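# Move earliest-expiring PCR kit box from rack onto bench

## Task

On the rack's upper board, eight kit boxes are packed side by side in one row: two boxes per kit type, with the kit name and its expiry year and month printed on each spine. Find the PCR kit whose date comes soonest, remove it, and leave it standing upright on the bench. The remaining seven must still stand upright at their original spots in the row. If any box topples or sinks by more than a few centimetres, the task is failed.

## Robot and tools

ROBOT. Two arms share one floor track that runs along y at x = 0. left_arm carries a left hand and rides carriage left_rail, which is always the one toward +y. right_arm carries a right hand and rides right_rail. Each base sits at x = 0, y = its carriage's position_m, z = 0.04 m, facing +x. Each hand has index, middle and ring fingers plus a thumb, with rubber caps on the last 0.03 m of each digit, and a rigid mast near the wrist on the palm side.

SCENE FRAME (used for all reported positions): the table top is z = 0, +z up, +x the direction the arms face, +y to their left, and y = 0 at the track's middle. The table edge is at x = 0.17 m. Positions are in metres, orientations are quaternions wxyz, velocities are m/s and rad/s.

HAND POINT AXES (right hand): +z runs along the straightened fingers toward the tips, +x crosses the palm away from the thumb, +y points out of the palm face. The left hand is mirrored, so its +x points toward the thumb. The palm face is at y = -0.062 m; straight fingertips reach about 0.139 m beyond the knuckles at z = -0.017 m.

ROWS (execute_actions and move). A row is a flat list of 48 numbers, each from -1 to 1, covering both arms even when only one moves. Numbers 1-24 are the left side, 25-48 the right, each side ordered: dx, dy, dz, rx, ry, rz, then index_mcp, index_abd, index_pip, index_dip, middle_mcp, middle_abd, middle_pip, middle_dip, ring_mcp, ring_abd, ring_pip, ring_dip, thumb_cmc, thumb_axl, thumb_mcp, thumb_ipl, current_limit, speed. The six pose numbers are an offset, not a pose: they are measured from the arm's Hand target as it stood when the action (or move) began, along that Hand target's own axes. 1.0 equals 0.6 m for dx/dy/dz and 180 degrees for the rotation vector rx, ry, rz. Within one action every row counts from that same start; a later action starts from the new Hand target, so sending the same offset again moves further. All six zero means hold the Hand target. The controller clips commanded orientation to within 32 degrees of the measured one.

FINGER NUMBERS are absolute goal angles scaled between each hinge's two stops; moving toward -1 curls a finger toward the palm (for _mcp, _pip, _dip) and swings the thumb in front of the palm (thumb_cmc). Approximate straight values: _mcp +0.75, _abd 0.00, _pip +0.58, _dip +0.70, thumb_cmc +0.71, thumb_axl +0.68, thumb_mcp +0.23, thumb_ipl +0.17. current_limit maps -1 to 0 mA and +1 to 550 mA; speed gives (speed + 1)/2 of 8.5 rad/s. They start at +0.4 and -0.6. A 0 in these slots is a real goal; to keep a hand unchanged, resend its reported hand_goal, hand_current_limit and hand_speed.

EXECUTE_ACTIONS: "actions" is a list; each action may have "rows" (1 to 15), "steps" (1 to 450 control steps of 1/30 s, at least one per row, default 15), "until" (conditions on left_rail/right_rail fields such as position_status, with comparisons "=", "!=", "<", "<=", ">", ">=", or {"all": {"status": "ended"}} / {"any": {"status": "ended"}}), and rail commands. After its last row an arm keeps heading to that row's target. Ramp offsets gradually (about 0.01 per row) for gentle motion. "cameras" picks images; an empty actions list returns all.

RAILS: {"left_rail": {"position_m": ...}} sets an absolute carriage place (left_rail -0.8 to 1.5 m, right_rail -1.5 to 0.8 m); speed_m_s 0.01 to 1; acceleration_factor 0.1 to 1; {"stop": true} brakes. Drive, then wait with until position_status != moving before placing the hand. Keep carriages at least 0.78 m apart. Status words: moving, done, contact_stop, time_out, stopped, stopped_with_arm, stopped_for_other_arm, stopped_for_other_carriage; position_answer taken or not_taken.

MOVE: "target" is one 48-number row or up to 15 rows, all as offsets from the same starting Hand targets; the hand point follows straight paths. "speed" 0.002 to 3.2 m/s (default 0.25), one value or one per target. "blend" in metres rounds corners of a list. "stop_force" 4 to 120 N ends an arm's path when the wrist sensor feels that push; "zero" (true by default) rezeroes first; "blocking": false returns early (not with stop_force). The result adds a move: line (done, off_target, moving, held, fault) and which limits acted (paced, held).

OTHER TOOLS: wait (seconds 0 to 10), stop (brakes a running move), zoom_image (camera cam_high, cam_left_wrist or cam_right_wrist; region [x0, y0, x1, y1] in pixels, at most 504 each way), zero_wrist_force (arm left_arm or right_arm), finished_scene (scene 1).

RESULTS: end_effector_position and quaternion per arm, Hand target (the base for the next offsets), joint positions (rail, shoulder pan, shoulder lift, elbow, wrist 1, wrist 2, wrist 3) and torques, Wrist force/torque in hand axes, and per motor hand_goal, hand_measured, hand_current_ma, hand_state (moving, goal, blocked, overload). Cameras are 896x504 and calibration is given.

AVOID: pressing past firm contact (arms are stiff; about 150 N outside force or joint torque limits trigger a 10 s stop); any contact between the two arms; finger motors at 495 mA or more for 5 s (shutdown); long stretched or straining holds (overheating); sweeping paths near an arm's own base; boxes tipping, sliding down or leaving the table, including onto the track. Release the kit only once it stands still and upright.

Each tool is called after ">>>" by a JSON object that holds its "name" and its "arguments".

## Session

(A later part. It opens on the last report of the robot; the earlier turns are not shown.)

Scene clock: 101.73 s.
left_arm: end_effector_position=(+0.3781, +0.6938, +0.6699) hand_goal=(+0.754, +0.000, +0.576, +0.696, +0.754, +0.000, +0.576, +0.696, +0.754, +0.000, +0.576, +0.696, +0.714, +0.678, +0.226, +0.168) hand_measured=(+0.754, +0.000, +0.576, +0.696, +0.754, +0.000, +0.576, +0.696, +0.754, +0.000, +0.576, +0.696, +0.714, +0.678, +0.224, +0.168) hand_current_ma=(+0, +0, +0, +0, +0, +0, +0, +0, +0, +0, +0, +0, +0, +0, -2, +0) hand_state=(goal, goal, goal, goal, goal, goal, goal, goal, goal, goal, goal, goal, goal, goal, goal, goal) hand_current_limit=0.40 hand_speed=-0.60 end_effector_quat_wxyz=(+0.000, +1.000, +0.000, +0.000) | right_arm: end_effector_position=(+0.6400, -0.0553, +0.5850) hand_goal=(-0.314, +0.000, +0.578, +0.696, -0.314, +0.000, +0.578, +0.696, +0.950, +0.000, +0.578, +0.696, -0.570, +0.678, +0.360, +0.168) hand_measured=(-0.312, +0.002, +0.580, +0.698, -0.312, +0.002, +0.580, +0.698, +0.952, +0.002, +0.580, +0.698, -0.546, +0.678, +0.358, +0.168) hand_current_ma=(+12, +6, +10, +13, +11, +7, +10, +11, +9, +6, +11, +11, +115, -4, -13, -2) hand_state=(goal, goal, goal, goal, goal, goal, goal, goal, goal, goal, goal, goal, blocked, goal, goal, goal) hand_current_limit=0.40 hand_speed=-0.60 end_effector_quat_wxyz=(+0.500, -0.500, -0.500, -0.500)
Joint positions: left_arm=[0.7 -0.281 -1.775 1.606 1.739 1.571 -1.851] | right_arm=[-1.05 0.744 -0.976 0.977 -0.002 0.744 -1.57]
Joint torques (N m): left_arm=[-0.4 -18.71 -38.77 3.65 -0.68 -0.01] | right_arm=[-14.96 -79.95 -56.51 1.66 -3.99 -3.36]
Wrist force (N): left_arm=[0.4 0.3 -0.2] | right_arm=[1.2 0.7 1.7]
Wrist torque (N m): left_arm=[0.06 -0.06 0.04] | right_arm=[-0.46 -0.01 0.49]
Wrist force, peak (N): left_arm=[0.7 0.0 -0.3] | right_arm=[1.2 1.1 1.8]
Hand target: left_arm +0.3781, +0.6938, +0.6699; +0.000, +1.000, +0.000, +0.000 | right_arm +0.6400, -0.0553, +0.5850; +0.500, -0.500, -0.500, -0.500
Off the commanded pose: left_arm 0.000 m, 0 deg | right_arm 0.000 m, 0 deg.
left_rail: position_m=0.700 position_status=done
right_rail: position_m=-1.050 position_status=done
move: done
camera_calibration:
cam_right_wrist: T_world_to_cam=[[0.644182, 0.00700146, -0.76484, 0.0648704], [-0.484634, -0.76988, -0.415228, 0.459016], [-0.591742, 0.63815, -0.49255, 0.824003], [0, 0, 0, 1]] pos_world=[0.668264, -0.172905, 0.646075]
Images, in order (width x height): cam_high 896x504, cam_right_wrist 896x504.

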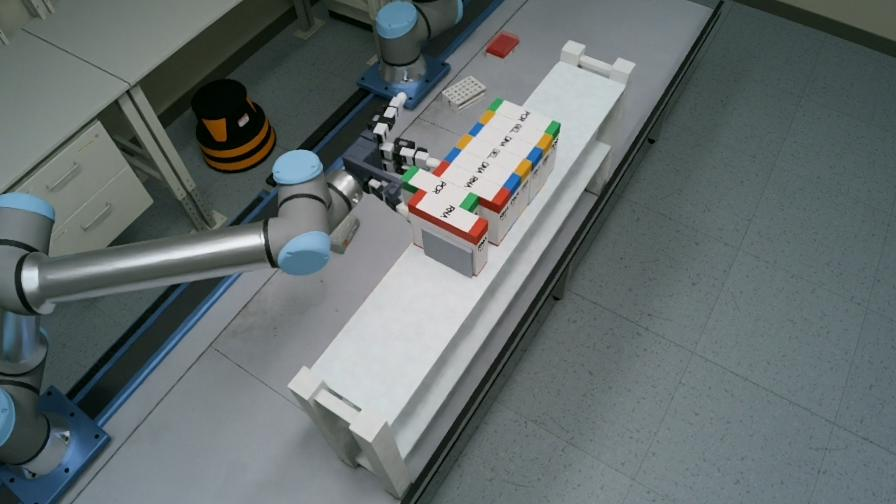

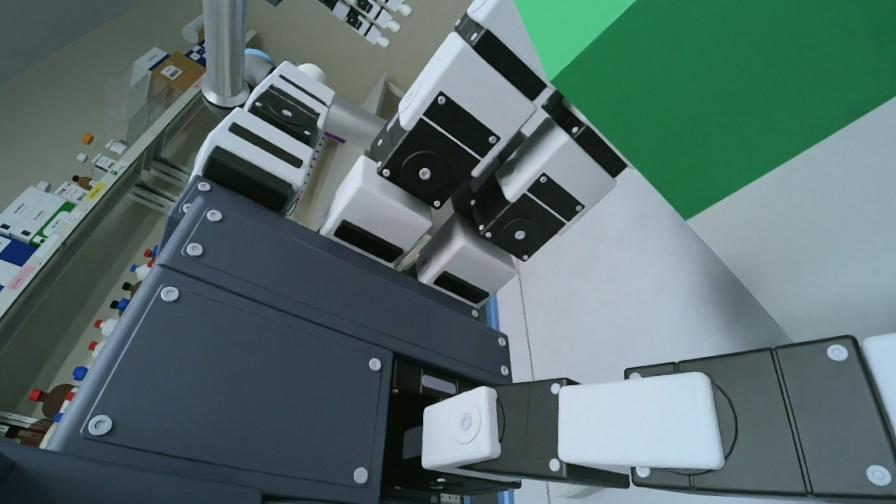

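>>> {"name": "execute_actions", "arguments": {"actions": [{"rows":[[0,0,0,0,0,0,0.754,0,0.576,0.696,0.754,0,0.576,0.696,0.754,0,0.576,0.696,0.714,0.678,0.226,0.168,0.4,-0.6,0,0,0,0,0,0,-0.493,0,0.577,0.696,-0.493,0,0.577,0.696,0.95,0,0.577,0.696,-0.571,0.678,0.20,0.168,0.5,-0.8]],"steps":30},{"rows":[[0,0,0,0,0,0,0.754,0,0.576,0.696,0.754,0,0.576,0.696,0.754,0,0.576,0.696,0.714,0.678,0.226,0.168,0.4,-0.6,0,0,0,0,0,0,-0.6,0,0.577,0.696,-0.6,0,0.577,0.696,0.95,0,0.577,0.696,-0.571,0.678,0.09,0.168,0.5,-0.85]],"steps":30}], "cameras": ["cam_high","cam_right_wrist"]}}

>>> {"name": "zoom_image", "arguments": {"camera": "cam_high", "region": [340, 100, 500, 260]}}

Scene clock: 105.27 s.
left_arm: end_effector_position=(+0.3781, +0.6938, +0.6699) hand_goal=(+0.754, +0.000, +0.576, +0.696, +0.754, +0.000, +0.576, +0.696, +0.754, +0.000, +0.576, +0.696, +0.714, +0.678, +0.226, +0.168) hand_measured=(+0.754, +0.000, +0.576, +0.696, +0.754, +0.000, +0.576, +0.696, +0.754, +0.000, +0.576, +0.696, +0.714, +0.678, +0.224, +0.168) hand_current_ma=(+0, +0, +0, +0, +0, +0, +0, +0, +0, +0, +0, +0, +0, +0, -2, +0) hand_state=(goal, goal, goal, goal, goal, goal, goal, goal, goal, goal, goal, goal, goal, goal, goal, goal) hand_current_limit=0.40 hand_speed=-0.60 end_effector_quat_wxyz=(+0.000, +1.000, +0.000, +0.000) | right_arm: end_effector_position=(+0.6400, -0.0553, +0.5850) hand_goal=(-0.600, +0.000, +0.578, +0.696, -0.600, +0.000, +0.578, +0.696, +0.950, +0.000, +0.578, +0.696, -0.570, +0.678, +0.090, +0.168) hand_measured=(-0.532, +0.002, +0.594, +0.702, -0.534, +0.002, +0.594, +0.702, +0.952, +0.002, +0.580, +0.698, -0.546, +0.678, +0.204, +0.184) hand_current_ma=(+358, +6, +75, +30, +347, +7, +81, +31, +9, +6, +11, +11, +115, -4, +413, +100) hand_state=(blocked, goal, goal, goal, blocked, goal, goal, goal, goal, goal, goal, goal, blocked, goal, blocked, goal) hand_current_limit=0.50 hand_speed=-0.85 end_effector_quat_wxyz=(+0.500, -0.500, -0.500, -0.500)
Joint positions: left_arm=[0.7 -0.281 -1.775 1.606 1.739 1.571 -1.851] | right_arm=[-1.05 0.744 -0.976 0.977 -0.002 0.744 -1.57]
Joint torques (N m): left_arm=[-0.04 -19.78 -39.32 3.68 -0.74 0.13] | right_arm=[-10.71 -80.22 -56.02 0.18 -3.39 -2.97]
Wrist force (N): left_arm=[0.3 0.0 0.1] | right_arm=[1.6 -0.2 2.5]
Wrist torque (N m): left_arm=[-0.01 -0.04 0.03] | right_arm=[-0.48 -0.04 0.45]
Wrist force, peak (N): left_arm=[0.3 0.8 0.2] | right_arm=[1.7 -0.2 2.7]
Hand target: left_arm +0.3781, +0.6938, +0.6699; +0.000, +1.000, +0.000, +0.000 | right_arm +0.6400, -0.0553, +0.5850; +0.500, -0.500, -0.500, -0.500
Off the commanded pose: left_arm 0.000 m, 0 deg | right_arm 0.000 m, 0 deg.
left_rail: position_m=0.700 position_status=done
right_rail: position_m=-1.050 position_status=done
camera_calibration:
cam_right_wrist: T_world_to_cam=[[0.644182, 0.00700146, -0.76484, 0.064806], [-0.484634, -0.76988, -0.415228, 0.459064], [-0.591742, 0.63815, -0.49255, 0.824062], [0, 0, 0, 1]] pos_world=[0.668364, -0.172905, 0.646075]
Images, in order (width x height): cam_high 896x504, cam_right_wrist 896x504.

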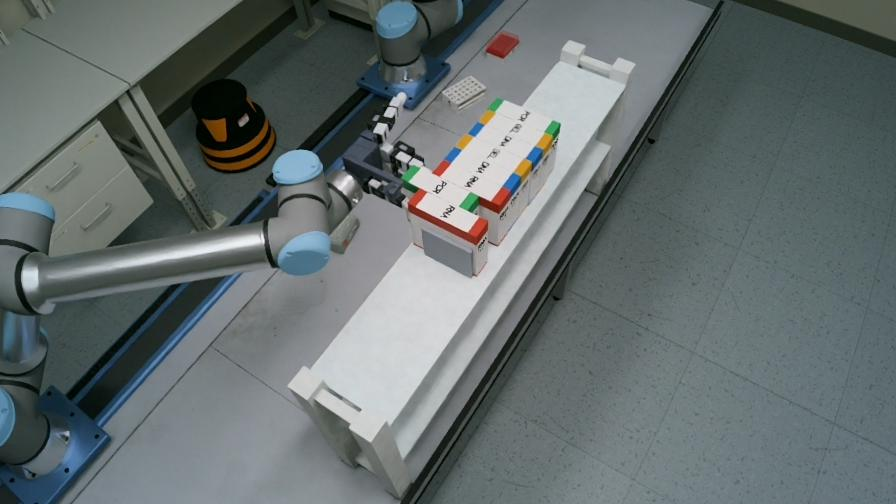

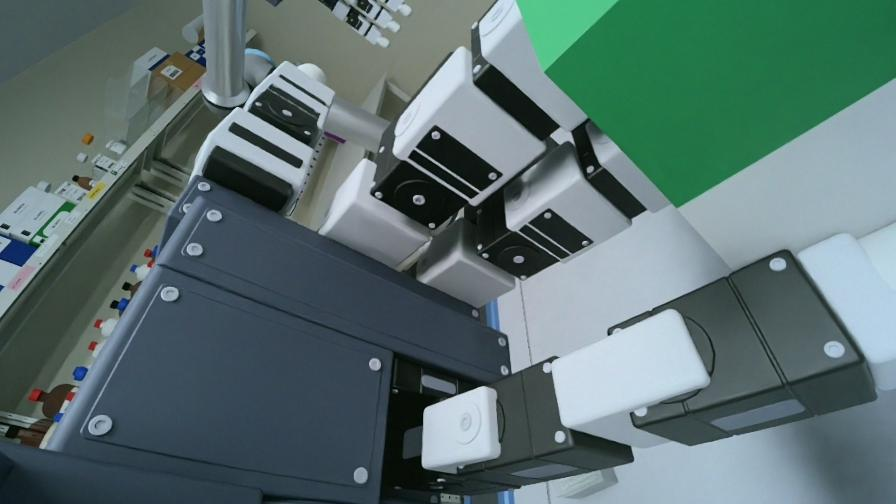

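Scaled by 3.150 from the camera's 896x504 image, which has a finer 1280x720 frame.

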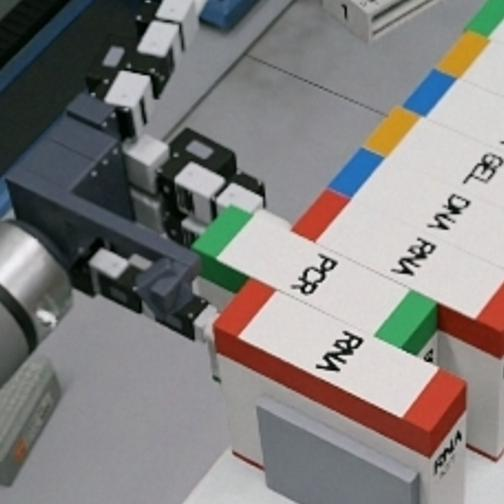

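>>> {"name": "move", "arguments": {"target": [0,0,0,0,0,0,0.754,0,0.576,0.696,0.754,0,0.576,0.696,0.754,0,0.576,0.696,0.714,0.678,0.226,0.168,0.4,-0.6,0,-0.05,0,0,0,0,-0.6,0,0.577,0.696,-0.6,0,0.577,0.696,0.95,0,0.577,0.696,-0.571,0.678,0.09,0.168,0.5,-0.85], "speed": 0.05, "cameras": ["cam_high","cam_right_wrist"]}}

>>> {"name": "zoom_image", "arguments": {"camera": "cam_high", "region": [340, 100, 500, 260]}}

Scene clock: 107.00 s.
left_arm: end_effector_position=(+0.3781, +0.6938, +0.6699) hand_goal=(+0.754, +0.000, +0.576, +0.696, +0.754, +0.000, +0.576, +0.696, +0.754, +0.000, +0.576, +0.696, +0.714, +0.678, +0.226, +0.168) hand_measured=(+0.754, +0.000, +0.576, +0.696, +0.754, +0.000, +0.576, +0.696, +0.754, +0.000, +0.576, +0.696, +0.714, +0.678, +0.224, +0.168) hand_current_ma=(+0, +0, +0, +0, +0, +0, +0, +0, +0, +0, +0, +0, +0, +0, -2, +0) hand_state=(goal, goal, goal, goal, goal, goal, goal, goal, goal, goal, goal, goal, goal, goal, goal, goal) hand_current_limit=0.40 hand_speed=-0.60 end_effector_quat_wxyz=(+0.000, +1.000, +0.000, +0.000) | right_arm: end_effector_position=(+0.6102, -0.0553, +0.5850) hand_goal=(-0.600, +0.000, +0.578, +0.696, -0.600, +0.000, +0.578, +0.696, +0.950, +0.000, +0.578, +0.696, -0.570, +0.678, +0.090, +0.168) hand_measured=(-0.534, +0.000, +0.594, +0.704, -0.536, +0.000, +0.596, +0.702, +0.952, +0.002, +0.580, +0.698, -0.548, +0.678, +0.204, +0.186) hand_current_ma=(+349, +3, +76, +34, +340, +4, +82, +33, +9, +6, +11, +11, +109, -4, +413, +112) hand_state=(blocked, goal, goal, goal, blocked, goal, goal, goal, goal, goal, goal, goal, blocked, goal, blocked, goal) hand_current_limit=0.50 hand_speed=-0.85 end_effector_quat_wxyz=(+0.500, -0.500, -0.500, -0.500)
Joint positions: left_arm=[0.7 -0.281 -1.775 1.606 1.739 1.571 -1.851] | right_arm=[-1.05 0.767 -1.01 1.031 -0.022 0.767 -1.57]
Joint torques (N m): left_arm=[-1.18 -19.78 -39.77 3.72 -0.72 0.33] | right_arm=[16.62 -102.35 -36.09 -4.95 4.57 2.17]
Wrist force (N): left_arm=[0.4 0.0 -0.4] | right_arm=[0.7 0.8 1.8]
Wrist torque (N m): left_arm=[0.04 -0.06 0.04] | right_arm=[-0.38 0.06 0.54]
Wrist force, peak (N): left_arm=[0.7 0.1 -0.4] | right_arm=[2.0 1.4 2.5]
Hand target: left_arm +0.3781, +0.6938, +0.6699; +0.000, +1.000, +0.000, +0.000 | right_arm +0.6100, -0.0553, +0.5850; +0.500, -0.500, -0.500, -0.500
Off the commanded pose: left_arm 0.000 m, 0 deg | right_arm 0.000 m, 0 deg.
left_rail: position_m=0.700 position_status=done
right_rail: position_m=-1.050 position_status=done
move: done
camera_calibration:
cam_right_wrist: T_world_to_cam=[[0.644264, 0.00691101, -0.764772, 0.0839554], [-0.484595, -0.769924, -0.415193, 0.444518], [-0.591686, 0.638098, -0.492685, 0.806412], [0, 0, 0, 1]] pos_world=[0.638464, -0.172905, 0.646075]
Images, in order (width x height): cam_high 896x504, cam_right_wrist 896x504.

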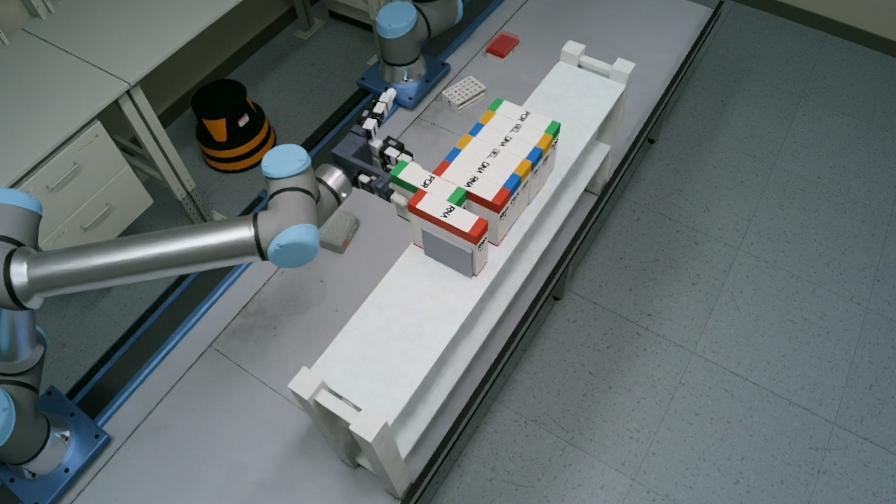

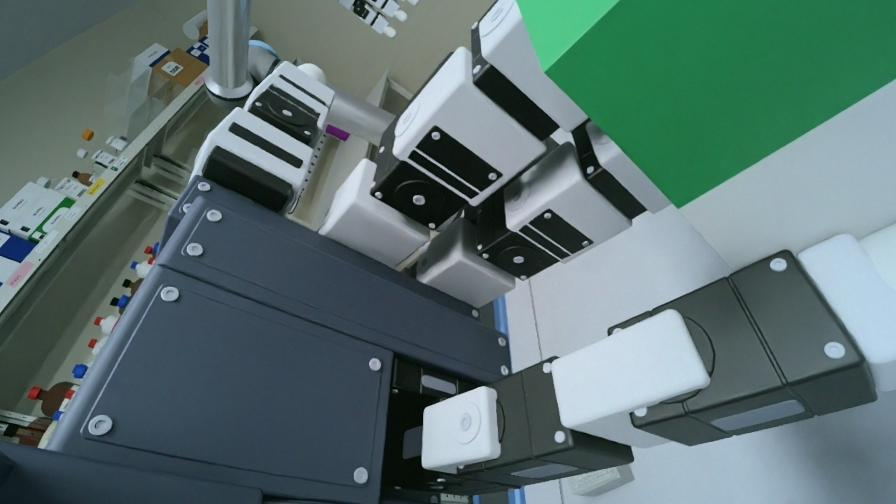

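Scaled by 3.150 from the camera's 896x504 image, which has a finer 1280x720 frame.

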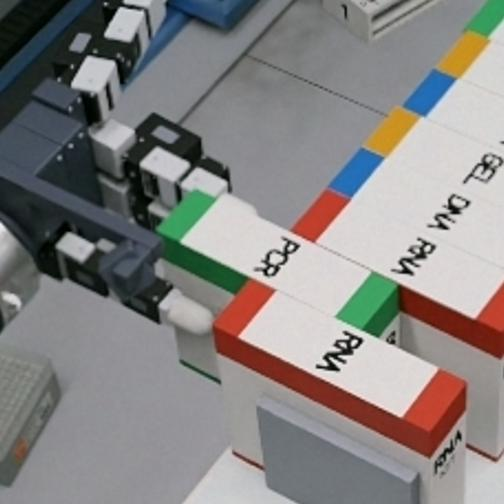

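>>> {"name": "execute_actions", "arguments": {"actions": [{"rows":[[0,0,0,0,0,0,0.754,0,0.576,0.696,0.754,0,0.576,0.696,0.754,0,0.576,0.696,0.714,0.678,0.226,0.168,0.4,-0.6,0,0,0,0,0,0,-0.63,0,0.54,0.67,-0.63,0,0.54,0.67,0.95,0,0.577,0.696,-0.571,0.678,0.06,0.13,0.75,-0.85]],"steps":30}]}}

>>> {"name": "move", "arguments": {"target": [0,0,0,0,0,0,0.754,0,0.576,0.696,0.754,0,0.576,0.696,0.754,0,0.576,0.696,0.714,0.678,0.226,0.168,0.4,-0.6,0.0083,0,0,0,0,0,-0.63,0,0.54,0.67,-0.63,0,0.54,0.67,0.95,0,0.577,0.696,-0.571,0.678,0.06,0.13,0.75,-0.85], "speed": 0.02, "cameras": ["cam_high","cam_right_wrist"]}}

>>> {"name": "zoom_image", "arguments": {"camera": "cam_high", "region": [340, 100, 500, 260]}}

Scene clock: 112.33 s.
left_arm: end_effector_position=(+0.3781, +0.6938, +0.6699) hand_goal=(+0.754, +0.000, +0.576, +0.696, +0.754, +0.000, +0.576, +0.696, +0.754, +0.000, +0.576, +0.696, +0.714, +0.678, +0.226, +0.168) hand_measured=(+0.754, +0.000, +0.576, +0.696, +0.754, +0.000, +0.576, +0.696, +0.754, +0.000, +0.576, +0.696, +0.714, +0.678, +0.224, +0.168) hand_current_ma=(+0, +0, +0, +0, +0, +0, +0, +0, +0, +0, +0, +0, +0, +0, -2, +0) hand_state=(goal, goal, goal, goal, goal, goal, goal, goal, goal, goal, goal, goal, goal, goal, goal, goal) hand_current_limit=0.40 hand_speed=-0.60 end_effector_quat_wxyz=(+0.000, +1.000, +0.000, +0.000) | right_arm: end_effector_position=(+0.6100, -0.0553, +0.5850) hand_goal=(-0.630, +0.000, +0.540, +0.670, -0.630, +0.000, +0.540, +0.670, +0.950, +0.000, +0.578, +0.696, -0.570, +0.678, +0.060, +0.130) hand_measured=(-0.536, +0.000, +0.592, +0.700, -0.538, +0.002, +0.594, +0.698, +0.952, +0.002, +0.580, +0.698, -0.548, +0.678, +0.204, +0.184) hand_current_ma=(+481, +4, +260, +144, +481, +4, +269, +141, +9, +6, +11, +11, +109, -4, +481, +354) hand_state=(blocked, goal, blocked, blocked, blocked, goal, blocked, blocked, goal, goal, goal, goal, blocked, goal, blocked, blocked) hand_current_limit=0.75 hand_speed=-0.85 end_effector_quat_wxyz=(+0.500, -0.500, -0.500, -0.500)
Joint positions: left_arm=[0.7 -0.281 -1.775 1.606 1.739 1.571 -1.851] | right_arm=[-1.05 0.767 -1.01 1.032 -0.022 0.767 -1.57]
Joint torques (N m): left_arm=[-0.66 -20.11 -39.72 3.64 -0.7 0.03] | right_arm=[13.21 -95.34 -35.02 -4.95 4.45 2.55]
Wrist force (N): left_arm=[0.3 -0.1 -0.4] | right_arm=[0.9 0.6 2.0]
Wrist torque (N m): left_arm=[0.02 -0.06 0.03] | right_arm=[-0.36 0.04 0.52]
Wrist force, peak (N): left_arm=[0.7 -0.3 0.4] | right_arm=[1.0 0.9 2.4]
Hand target: left_arm +0.3781, +0.6938, +0.6699; +0.000, +1.000, +0.000, +0.000 | right_arm +0.6100, -0.0553, +0.5850; +0.500, -0.500, -0.500, -0.500
Off the commanded pose: left_arm 0.000 m, 0 deg | right_arm 0.000 m, 0 deg.
left_rail: position_m=0.700 position_status=done
right_rail: position_m=-1.050 position_status=done

Scene clock: 113.07 s.
left_arm: end_effector_position=(+0.3781, +0.6938, +0.6699) hand_goal=(+0.754, +0.000, +0.576, +0.696, +0.754, +0.000, +0.576, +0.696, +0.754, +0.000, +0.576, +0.696, +0.714, +0.678, +0.226, +0.168) hand_measured=(+0.754, +0.000, +0.576, +0.696, +0.754, +0.000, +0.576, +0.696, +0.754, +0.000, +0.576, +0.696, +0.714, +0.678, +0.224, +0.168) hand_current_ma=(+0, +0, +0, +0, +0, +0, +0, +0, +0, +0, +0, +0, +0, +0, -2, +0) hand_state=(goal, goal, goal, goal, goal, goal, goal, goal, goal, goal, goal, goal, goal, goal, goal, goal) hand_current_limit=0.40 hand_speed=-0.60 end_effector_quat_wxyz=(+0.000, +1.000, +0.000, +0.000) | right_arm: end_effector_position=(+0.6100, -0.0553, +0.5897) hand_goal=(-0.630, +0.000, +0.540, +0.670, -0.630, +0.000, +0.540, +0.670, +0.950, +0.000, +0.578, +0.696, -0.570, +0.678, +0.060, +0.130) hand_measured=(-0.536, +0.012, +0.592, +0.700, -0.542, +0.012, +0.594, +0.698, +0.952, +0.002, +0.580, +0.698, -0.536, +0.678, +0.204, +0.184) hand_current_ma=(+481, +55, +260, +144, +468, +49, +269, +141, +9, +6, +11, +11, +170, +0, +481, +354) hand_state=(blocked, goal, blocked, blocked, blocked, goal, blocked, blocked, goal, goal, goal, goal, blocked, goal, blocked, blocked) hand_current_limit=0.75 hand_speed=-0.85 end_effector_quat_wxyz=(+0.500, -0.500, -0.500, -0.500) end_effector_velocity=(+0.001, +0.000, +0.003) end_effector_angular_velocity=(+0.001, -0.001, -0.002)
Joint positions: left_arm=[0.7 -0.281 -1.775 1.606 1.739 1.571 -1.851] | right_arm=[-1.05 0.767 -1.011 1.024 -0.014 0.767 -1.57]
Joint velocities: left_arm=[within noise] | right_arm=[0 -0.001 0 -0.005 0.004 0 0.001]
Joint torques (N m): left_arm=[-0.87 -19.83 -39.7 3.68 -0.88 0.25] | right_arm=[9.59 -100.87 -58.8 1.17 4.38 2.57]
Wrist force (N): left_arm=[0.1 0.0 -0.1] | right_arm=[-1.3 0.5 1.8]
Wrist torque (N m): left_arm=[0.01 -0.03 0.01] | right_arm=[-0.41 0.15 0.74]
Wrist force, peak (N): left_arm=[0.9 0.2 -0.3] | right_arm=[-1.4 0.4 2.0]
Hand target: left_arm +0.3781, +0.6938, +0.6699; +0.000, +1.000, +0.000, +0.000 | right_arm +0.6100, -0.0553, +0.5900; +0.500, -0.500, -0.500, -0.500
Off the commanded pose: left_arm 0.000 m, 0 deg | right_arm 0.000 m, 0 deg.
left_rail: position_m=0.700 position_status=done
right_rail: position_m=-1.050 position_status=done
move: done
camera_calibration:
cam_right_wrist: T_world_to_cam=[[0.644151, 0.00695339, -0.764867, 0.0878206], [-0.484675, -0.769881, -0.415179, 0.446345], [-0.591743, 0.63815, -0.492549, 0.80863], [0, 0, 0, 1]] pos_world=[0.638264, -0.173005, 0.650774]
Images, in order (width x height): cam_high 896x504, cam_right_wrist 896x504.

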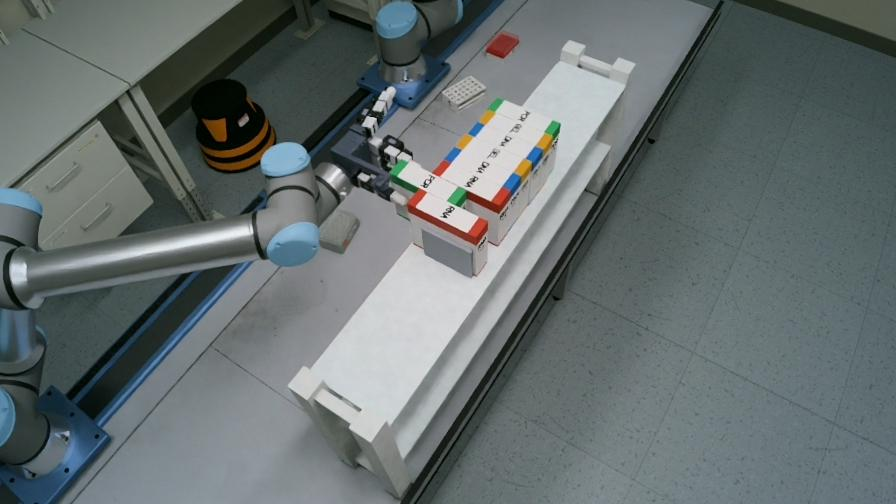

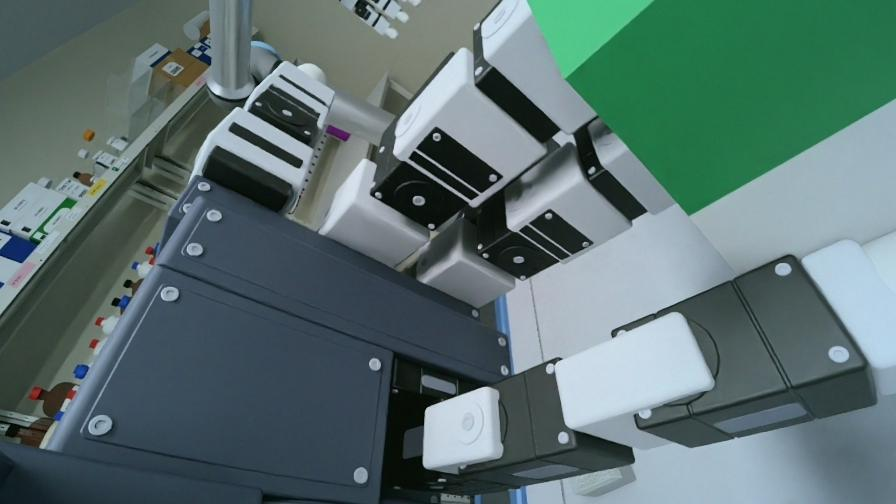

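Scaled by 3.150 from the camera's 896x504 image, which has a finer 1280x720 frame.

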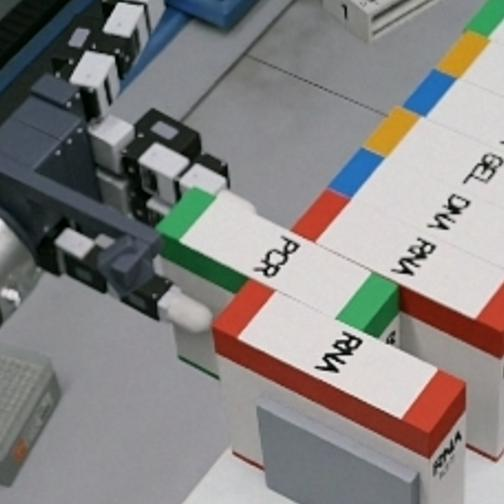

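>>> {"name": "move", "arguments": {"target": [[0,0,0,0,0,0,0.754,0,0.576,0.696,0.754,0,0.576,0.696,0.754,0,0.576,0.696,0.714,0.678,0.226,0.168,0.4,-0.6,-0.0083,0,0,0,0,0,-0.63,0,0.54,0.67,-0.63,0,0.54,0.67,0.95,0,0.577,0.696,-0.571,0.678,0.06,0.13,0.7,-0.85],[0,0,0,0,0,0,0.754,0,0.576,0.696,0.754,0,0.576,0.696,0.754,0,0.576,0.696,0.714,0.678,0.226,0.168,0.4,-0.6,-0.0075,-0.0833,0,0,0,0,-0.63,0,0.54,0.67,-0.63,0,0.54,0.67,0.95,0,0.577,0.696,-0.571,0.678,0.06,0.13,0.7,-0.85]], "speed": [0.02,0.05], "cameras": ["cam_high","cam_right_wrist"]}}

>>> {"name": "zoom_image", "arguments": {"camera": "cam_high", "region": [340, 100, 500, 260]}}

Scene clock: 128.00 s.
left_arm: end_effector_position=(+0.3781, +0.6938, +0.6699) hand_goal=(+0.754, +0.000, +0.576, +0.696, +0.754, +0.000, +0.576, +0.696, +0.754, +0.000, +0.576, +0.696, +0.714, +0.678, +0.226, +0.168) hand_measured=(+0.754, +0.000, +0.576, +0.696, +0.754, +0.000, +0.576, +0.696, +0.754, +0.000, +0.576, +0.696, +0.714, +0.678, +0.224, +0.168) hand_current_ma=(+0, +0, +0, +0, +0, +0, +0, +0, +0, +0, +0, +0, +0, +0, -2, +0) hand_state=(goal, goal, goal, goal, goal, goal, goal, goal, goal, goal, goal, goal, goal, goal, goal, goal) hand_current_limit=0.40 hand_speed=-0.60 end_effector_quat_wxyz=(+0.000, +1.000, +0.000, +0.000) | right_arm: end_effector_position=(+0.5602, -0.0553, +0.5855) hand_goal=(-0.630, +0.000, +0.540, +0.670, -0.630, +0.000, +0.540, +0.670, +0.950, +0.000, +0.578, +0.696, -0.570, +0.678, +0.060, +0.130) hand_measured=(-0.536, +0.002, +0.592, +0.700, -0.542, +0.000, +0.594, +0.698, +0.952, +0.002, +0.580, +0.698, -0.544, +0.678, +0.204, +0.184) hand_current_ma=(+468, +4, +260, +144, +467, -2, +269, +136, +9, +6, +11, +11, +130, +0, +468, +354) hand_state=(blocked, goal, blocked, blocked, blocked, goal, blocked, blocked, goal, goal, goal, goal, blocked, goal, blocked, blocked) hand_current_limit=0.70 hand_speed=-0.85 end_effector_quat_wxyz=(+0.500, -0.500, -0.500, -0.500)
Joint positions: left_arm=[0.7 -0.281 -1.775 1.606 1.739 1.571 -1.851] | right_arm=[-1.05 0.807 -1.063 1.112 -0.05 0.807 -1.57]
Joint torques (N m): left_arm=[0.21 -20.11 -40.17 3.54 -0.9 0.22] | right_arm=[16.33 -91.63 -38.17 -5.15 5.05 1.12]
Wrist force (N): left_arm=[0.6 0.2 -0.1] | right_arm=[0.1 1.0 2.1]
Wrist torque (N m): left_arm=[0.04 -0.08 0.06] | right_arm=[-0.31 0.20 0.51]
Wrist force, peak (N): left_arm=[0.8 -0.3 -0.1] | right_arm=[1.6 1.5 2.7]
Hand target: left_arm +0.3781, +0.6938, +0.6699; +0.000, +1.000, +0.000, +0.000 | right_arm +0.5600, -0.0553, +0.5855; +0.500, -0.500, -0.500, -0.500
Off the commanded pose: left_arm 0.000 m, 0 deg | right_arm 0.000 m, 0 deg.
left_rail: position_m=0.700 position_status=done
right_rail: position_m=-1.050 position_status=done
move: done
camera_calibration:
cam_right_wrist: T_world_to_cam=[[0.644264, 0.00691101, -0.764772, 0.116487], [-0.484595, -0.769924, -0.415193, 0.420467], [-0.591686, 0.638098, -0.492685, 0.777197], [0, 0, 0, 1]] pos_world=[0.588564, -0.173005, 0.646575]
Images, in order (width x height): cam_high 896x504, cam_right_wrist 896x504.

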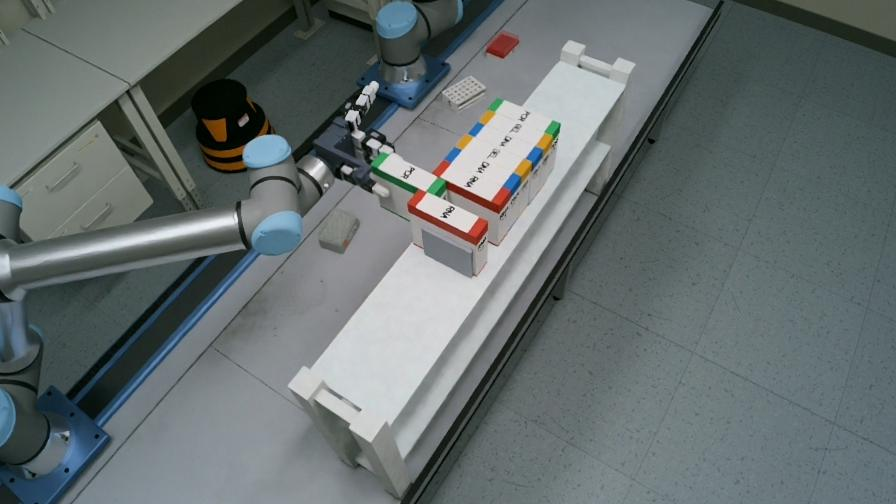

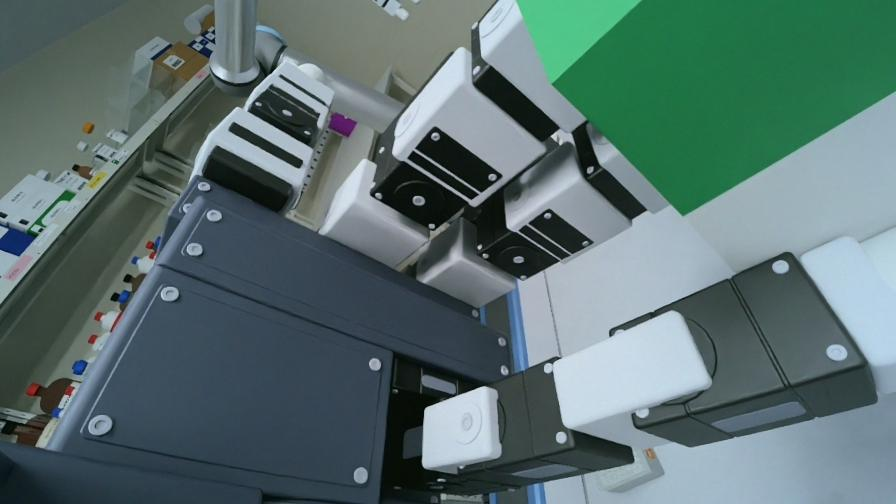

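Scaled by 3.150 from the camera's 896x504 image, which has a finer 1280x720 frame.

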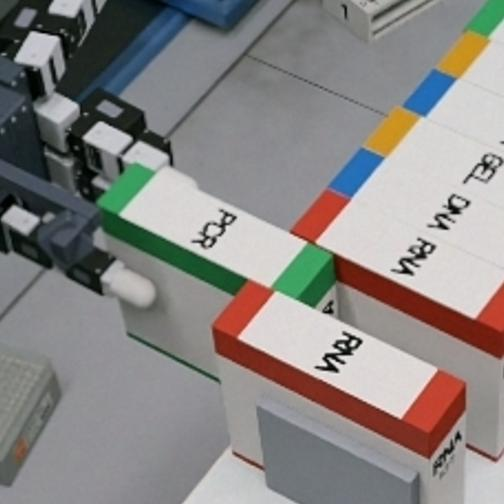

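>>> {"name": "move", "arguments": {"target": [0,0,0,0,0,0,0.754,0,0.576,0.696,0.754,0,0.576,0.696,0.754,0,0.576,0.696,0.714,0.678,0.226,0.168,0.4,-0.6,0.0117,0,0,0,0,0,-0.65,0,0.52,0.65,-0.65,0,0.52,0.65,0.95,0,0.577,0.696,-0.62,0.678,0.03,0.11,0.78,-0.85], "speed": 0.02, "cameras": ["cam_high","cam_right_wrist"]}}

>>> {"name": "zoom_image", "arguments": {"camera": "cam_high", "region": [340, 100, 500, 260]}}

Scene clock: 132.30 s.
left_arm: end_effector_position=(+0.3781, +0.6938, +0.6699) hand_goal=(+0.754, +0.000, +0.576, +0.696, +0.754, +0.000, +0.576, +0.696, +0.754, +0.000, +0.576, +0.696, +0.714, +0.678, +0.226, +0.168) hand_measured=(+0.754, +0.000, +0.576, +0.696, +0.754, +0.000, +0.576, +0.696, +0.754, +0.000, +0.576, +0.696, +0.714, +0.678, +0.224, +0.168) hand_current_ma=(+0, +0, +0, +0, +0, +0, +0, +0, +0, +0, +0, +0, +0, +0, -2, +0) hand_state=(goal, goal, goal, goal, goal, goal, goal, goal, goal, goal, goal, goal, goal, goal, goal, goal) hand_current_limit=0.40 hand_speed=-0.60 end_effector_quat_wxyz=(+0.000, +1.000, +0.000, +0.000) | right_arm: end_effector_position=(+0.5600, -0.0553, +0.5923) hand_goal=(-0.650, +0.000, +0.520, +0.650, -0.650, +0.000, +0.520, +0.650, +0.950, +0.000, +0.578, +0.696, -0.620, +0.678, +0.030, +0.110) hand_measured=(-0.536, +0.004, +0.592, +0.690, -0.542, +0.004, +0.592, +0.690, +0.952, +0.002, +0.580, +0.698, -0.544, +0.680, +0.206, +0.180) hand_current_ma=(+489, +20, +353, +201, +489, +13, +356, +192, +9, +6, +11, +11, +381, +10, +490, +462) hand_state=(blocked, goal, blocked, blocked, blocked, goal, blocked, blocked, goal, goal, goal, goal, blocked, goal, blocked, blocked) hand_current_limit=0.78 hand_speed=-0.85 end_effector_quat_wxyz=(+0.500, -0.500, -0.500, -0.500)
Joint positions: left_arm=[0.7 -0.281 -1.775 1.606 1.739 1.571 -1.851] | right_arm=[-1.05 0.807 -1.064 1.101 -0.038 0.807 -1.57]
Joint torques (N m): left_arm=[-0.06 -19.87 -39.67 3.57 -0.76 0.02] | right_arm=[12.06 -96.11 -60.05 1.03 4.34 2.03]
Wrist force (N): left_arm=[0.3 -0.1 0.1] | right_arm=[-1.7 0.2 1.9]
Wrist torque (N m): left_arm=[-0.03 -0.04 0.03] | right_arm=[-0.37 0.35 0.77]
Wrist force, peak (N): left_arm=[1.0 -0.1 0.1] | right_arm=[-2.1 0.5 1.9]
Hand target: left_arm +0.3781, +0.6938, +0.6699; +0.000, +1.000, +0.000, +0.000 | right_arm +0.5600, -0.0553, +0.5926; +0.500, -0.500, -0.500, -0.500
Off the commanded pose: left_arm 0.000 m, 0 deg | right_arm 0.000 m, 0 deg.
left_rail: position_m=0.700 position_status=done
right_rail: position_m=-1.050 position_status=done
move: done
camera_calibration:
cam_right_wrist: T_world_to_cam=[[0.644151, 0.00695339, -0.764867, 0.121952], [-0.484675, -0.769881, -0.415179, 0.423239], [-0.591743, 0.63815, -0.492549, 0.780383], [0, 0, 0, 1]] pos_world=[0.588364, -0.173005, 0.653374]
Images, in order (width x height): cam_high 896x504, cam_right_wrist 896x504.

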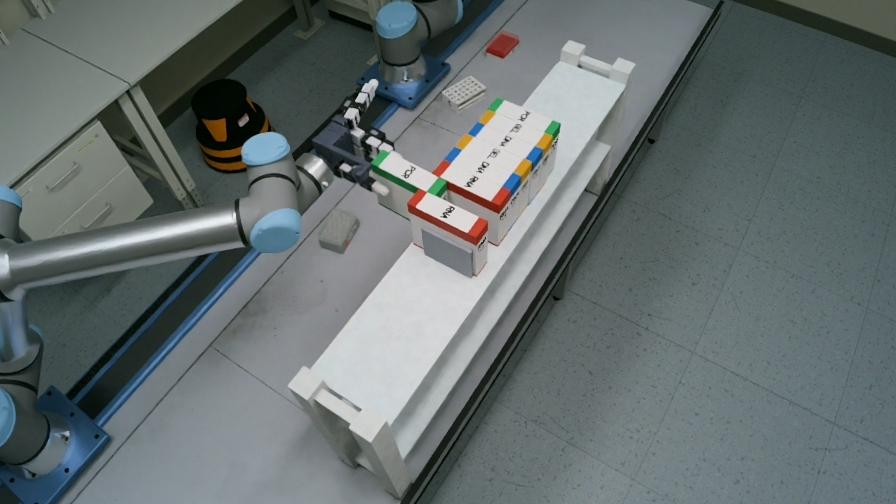

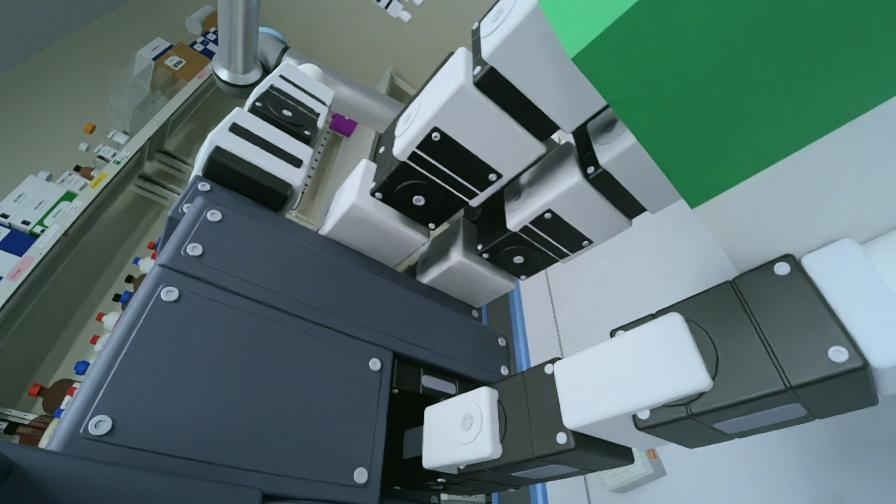

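Scaled by 3.150 from the camera's 896x504 image, which has a finer 1280x720 frame.

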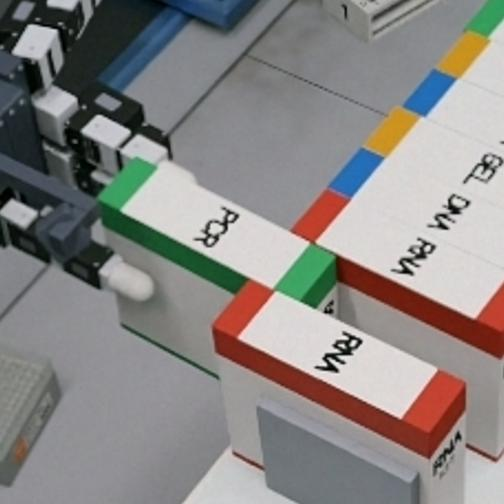

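>>> {"name": "wait", "arguments": {"seconds": 1.5, "cameras": ["cam_high","cam_right_wrist"]}}

>>> {"name": "zoom_image", "arguments": {"camera": "cam_right_wrist", "region": [480, 0, 896, 300]}}

Scene clock: 135.73 s.
left_arm: end_effector_position=(+0.3781, +0.6938, +0.6699) hand_goal=(+0.754, +0.000, +0.576, +0.696, +0.754, +0.000, +0.576, +0.696, +0.754, +0.000, +0.576, +0.696, +0.714, +0.678, +0.226, +0.168) hand_measured=(+0.754, +0.000, +0.576, +0.696, +0.754, +0.000, +0.576, +0.696, +0.754, +0.000, +0.576, +0.696, +0.714, +0.678, +0.224, +0.168) hand_current_ma=(+0, +0, +0, +0, +0, +0, +0, +0, +0, +0, +0, +0, +0, +0, -2, +0) hand_state=(goal, goal, goal, goal, goal, goal, goal, goal, goal, goal, goal, goal, goal, goal, goal, goal) hand_current_limit=0.40 hand_speed=-0.60 end_effector_quat_wxyz=(+0.000, +1.000, +0.000, +0.000) | right_arm: end_effector_position=(+0.5600, -0.0553, +0.5926) hand_goal=(-0.650, +0.000, +0.520, +0.650, -0.650, +0.000, +0.520, +0.650, +0.950, +0.000, +0.578, +0.696, -0.620, +0.678, +0.030, +0.110) hand_measured=(-0.536, +0.004, +0.592, +0.690, -0.542, +0.004, +0.592, +0.690, +0.952, +0.002, +0.580, +0.698, -0.544, +0.680, +0.206, +0.180) hand_current_ma=(+490, +20, +353, +200, +489, +13, +356, +192, +9, +6, +11, +11, +381, +10, +490, +462) hand_state=(blocked, goal, blocked, blocked, blocked, goal, blocked, blocked, goal, goal, goal, goal, blocked, goal, blocked, blocked) hand_current_limit=0.78 hand_speed=-0.85 end_effector_quat_wxyz=(+0.500, -0.500, -0.500, -0.500)
Joint positions: left_arm=[0.7 -0.281 -1.775 1.606 1.739 1.571 -1.851] | right_arm=[-1.05 0.807 -1.064 1.101 -0.038 0.807 -1.57]
Joint torques (N m): left_arm=[-0.99 -20.49 -39.89 3.75 -0.75 0.13] | right_arm=[-2.6 -95.04 -59.3 0.85 3.15 -2.36]
Wrist force (N): left_arm=[0.3 -0.1 0.3] | right_arm=[-1.7 0.3 2.2]
Wrist torque (N m): left_arm=[-0.04 -0.03 0.02] | right_arm=[-0.39 0.32 0.78]
Wrist force, peak (N): left_arm=[0.6 0.5 -0.3] | right_arm=[-1.9 0.3 2.2]
Hand target: left_arm +0.3781, +0.6938, +0.6699; +0.000, +1.000, +0.000, +0.000 | right_arm +0.5600, -0.0553, +0.5926; +0.500, -0.500, -0.500, -0.500
Off the commanded pose: left_arm 0.000 m, 0 deg | right_arm 0.000 m, 0 deg.
left_rail: position_m=0.700 position_status=done
right_rail: position_m=-1.050 position_status=done
wait: 1.50 s; at rest from the start
camera_calibration:
cam_right_wrist: T_world_to_cam=[[0.644182, 0.00700146, -0.76484, 0.122078], [-0.484634, -0.76988, -0.415228, 0.423331], [-0.591742, 0.63815, -0.49255, 0.780481], [0, 0, 0, 1]] pos_world=[0.588364, -0.173005, 0.653575]
Images, in order (width x height): cam_high 896x504, cam_right_wrist 896x504.

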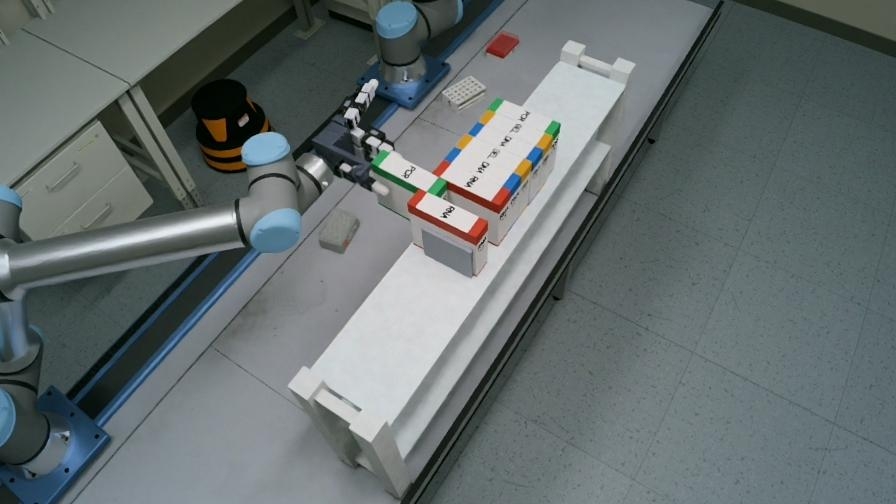

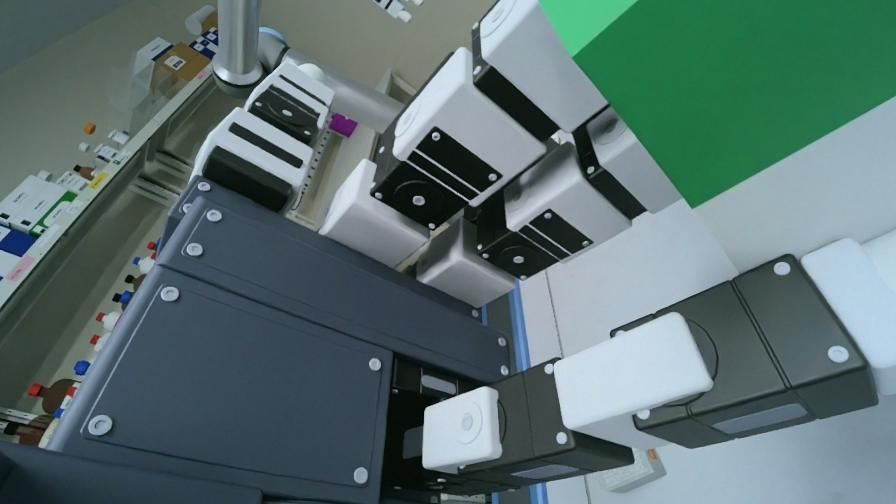

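Scaled by 1.212 from the camera's 896x504 image, which has a finer 1280x720 frame.

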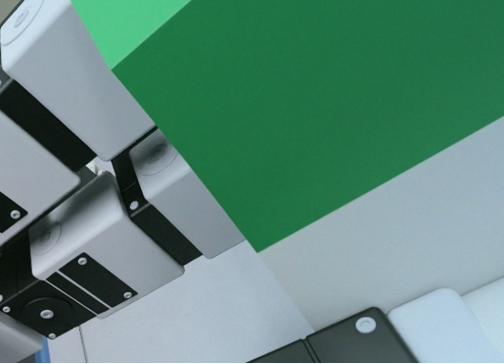

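>>> {"name": "move", "arguments": {"target": [0,0,0,0,0,0,0.754,0,0.576,0.696,0.754,0,0.576,0.696,0.754,0,0.576,0.696,0.714,0.678,0.226,0.168,0.4,-0.6,0.01,0,0,0,0,0,-0.65,0,0.52,0.65,-0.65,0,0.52,0.65,0.95,0,0.577,0.696,-0.62,0.678,0.03,0.11,0.78,-0.85], "speed": 0.02, "cameras": ["cam_high","cam_right_wrist"]}}

>>> {"name": "zoom_image", "arguments": {"camera": "cam_high", "region": [340, 100, 500, 260]}}

Scene clock: 137.57 s.
left_arm: end_effector_position=(+0.3781, +0.6938, +0.6699) hand_goal=(+0.754, +0.000, +0.576, +0.696, +0.754, +0.000, +0.576, +0.696, +0.754, +0.000, +0.576, +0.696, +0.714, +0.678, +0.226, +0.168) hand_measured=(+0.754, +0.000, +0.576, +0.696, +0.754, +0.000, +0.576, +0.696, +0.754, +0.000, +0.576, +0.696, +0.714, +0.678, +0.224, +0.168) hand_current_ma=(+0, +0, +0, +0, +0, +0, +0, +0, +0, +0, +0, +0, +0, +0, -2, +0) hand_state=(goal, goal, goal, goal, goal, goal, goal, goal, goal, goal, goal, goal, goal, goal, goal, goal) hand_current_limit=0.40 hand_speed=-0.60 end_effector_quat_wxyz=(+0.000, +1.000, +0.000, +0.000) | right_arm: end_effector_position=(+0.5600, -0.0553, +0.5983) hand_goal=(-0.650, +0.000, +0.520, +0.650, -0.650, +0.000, +0.520, +0.650, +0.950, +0.000, +0.578, +0.696, -0.620, +0.678, +0.030, +0.110) hand_measured=(-0.536, +0.006, +0.592, +0.690, -0.542, +0.004, +0.592, +0.690, +0.952, +0.002, +0.580, +0.698, -0.544, +0.680, +0.206, +0.180) hand_current_ma=(+490, +27, +353, +200, +490, +17, +356, +192, +9, +6, +11, +11, +381, +11, +490, +462) hand_state=(blocked, goal, blocked, blocked, blocked, goal, blocked, blocked, goal, goal, goal, goal, blocked, goal, blocked, blocked) hand_current_limit=0.78 hand_speed=-0.85 end_effector_quat_wxyz=(+0.500, -0.500, -0.500, -0.500) end_effector_velocity=(+0.000, +0.001, +0.004) end_effector_angular_velocity=(+0.002, +0.000, +0.000)
Joint positions: left_arm=[0.7 -0.281 -1.775 1.606 1.739 1.571 -1.851] | right_arm=[-1.05 0.807 -1.064 1.091 -0.028 0.807 -1.57]
Joint velocities: left_arm=[within noise] | right_arm=[0 0.001 0 -0.005 0.003 0.001 0.001]
Joint torques (N m): left_arm=[-0.73 -19.92 -40.37 3.49 -0.8 0.33] | right_arm=[-11.34 -96.32 -59.58 1.21 2.13 -1.25]
Wrist force (N): left_arm=[0.0 0.0 -0.1] | right_arm=[-1.5 0.4 1.9]
Wrist torque (N m): left_arm=[0.00 0.00 0.00] | right_arm=[-0.36 0.31 0.79]
Wrist force, peak (N): left_arm=[0.7 -0.2 -0.4] | right_arm=[-2.0 0.2 2.2]
Hand target: left_arm +0.3781, +0.6938, +0.6699; +0.000, +1.000, +0.000, +0.000 | right_arm +0.5600, -0.0553, +0.5986; +0.500, -0.500, -0.500, -0.500
Off the commanded pose: left_arm 0.000 m, 0 deg | right_arm 0.000 m, 0 deg.
left_rail: position_m=0.700 position_status=done
right_rail: position_m=-1.050 position_status=done
move: done
camera_calibration:
cam_right_wrist: T_world_to_cam=[[0.644182, 0.00700146, -0.76484, 0.126514], [-0.484634, -0.76988, -0.415228, 0.425739], [-0.591742, 0.63815, -0.49255, 0.783338], [0, 0, 0, 1]] pos_world=[0.588364, -0.173005, 0.659375]
Images, in order (width x height): cam_high 896x504, cam_right_wrist 896x504.

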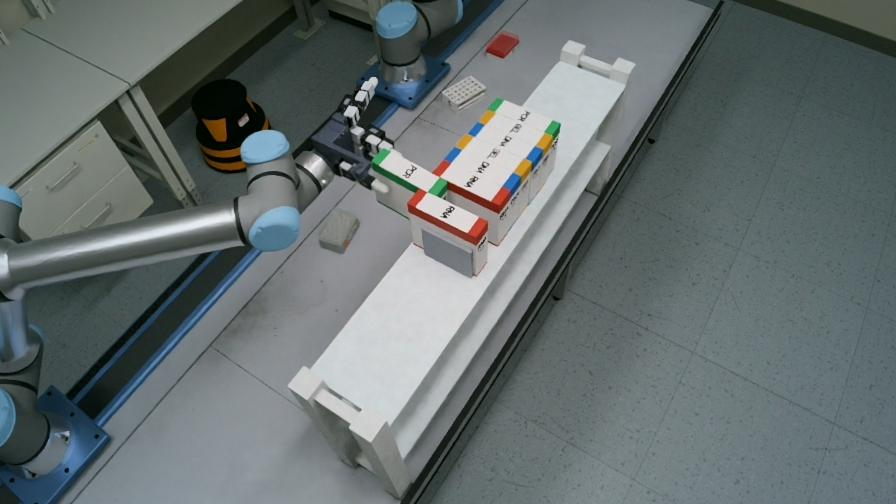

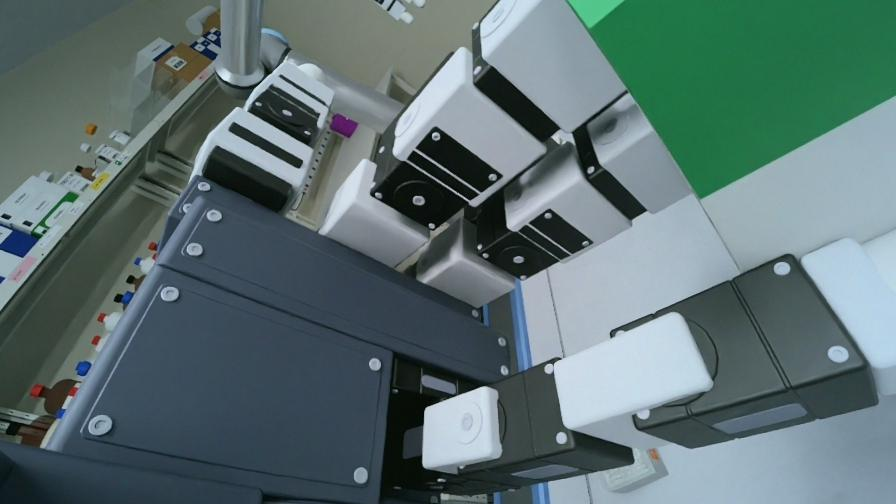

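Scaled by 3.150 from the camera's 896x504 image, which has a finer 1280x720 frame.

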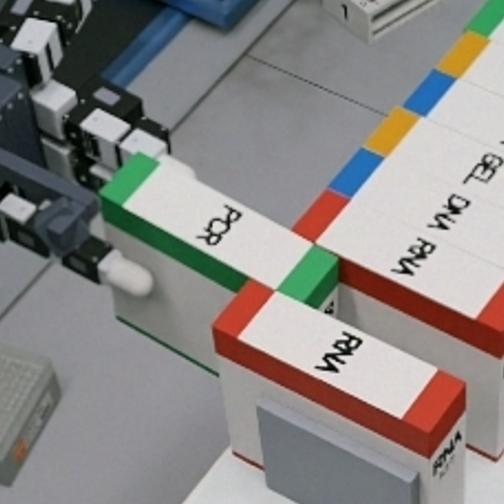

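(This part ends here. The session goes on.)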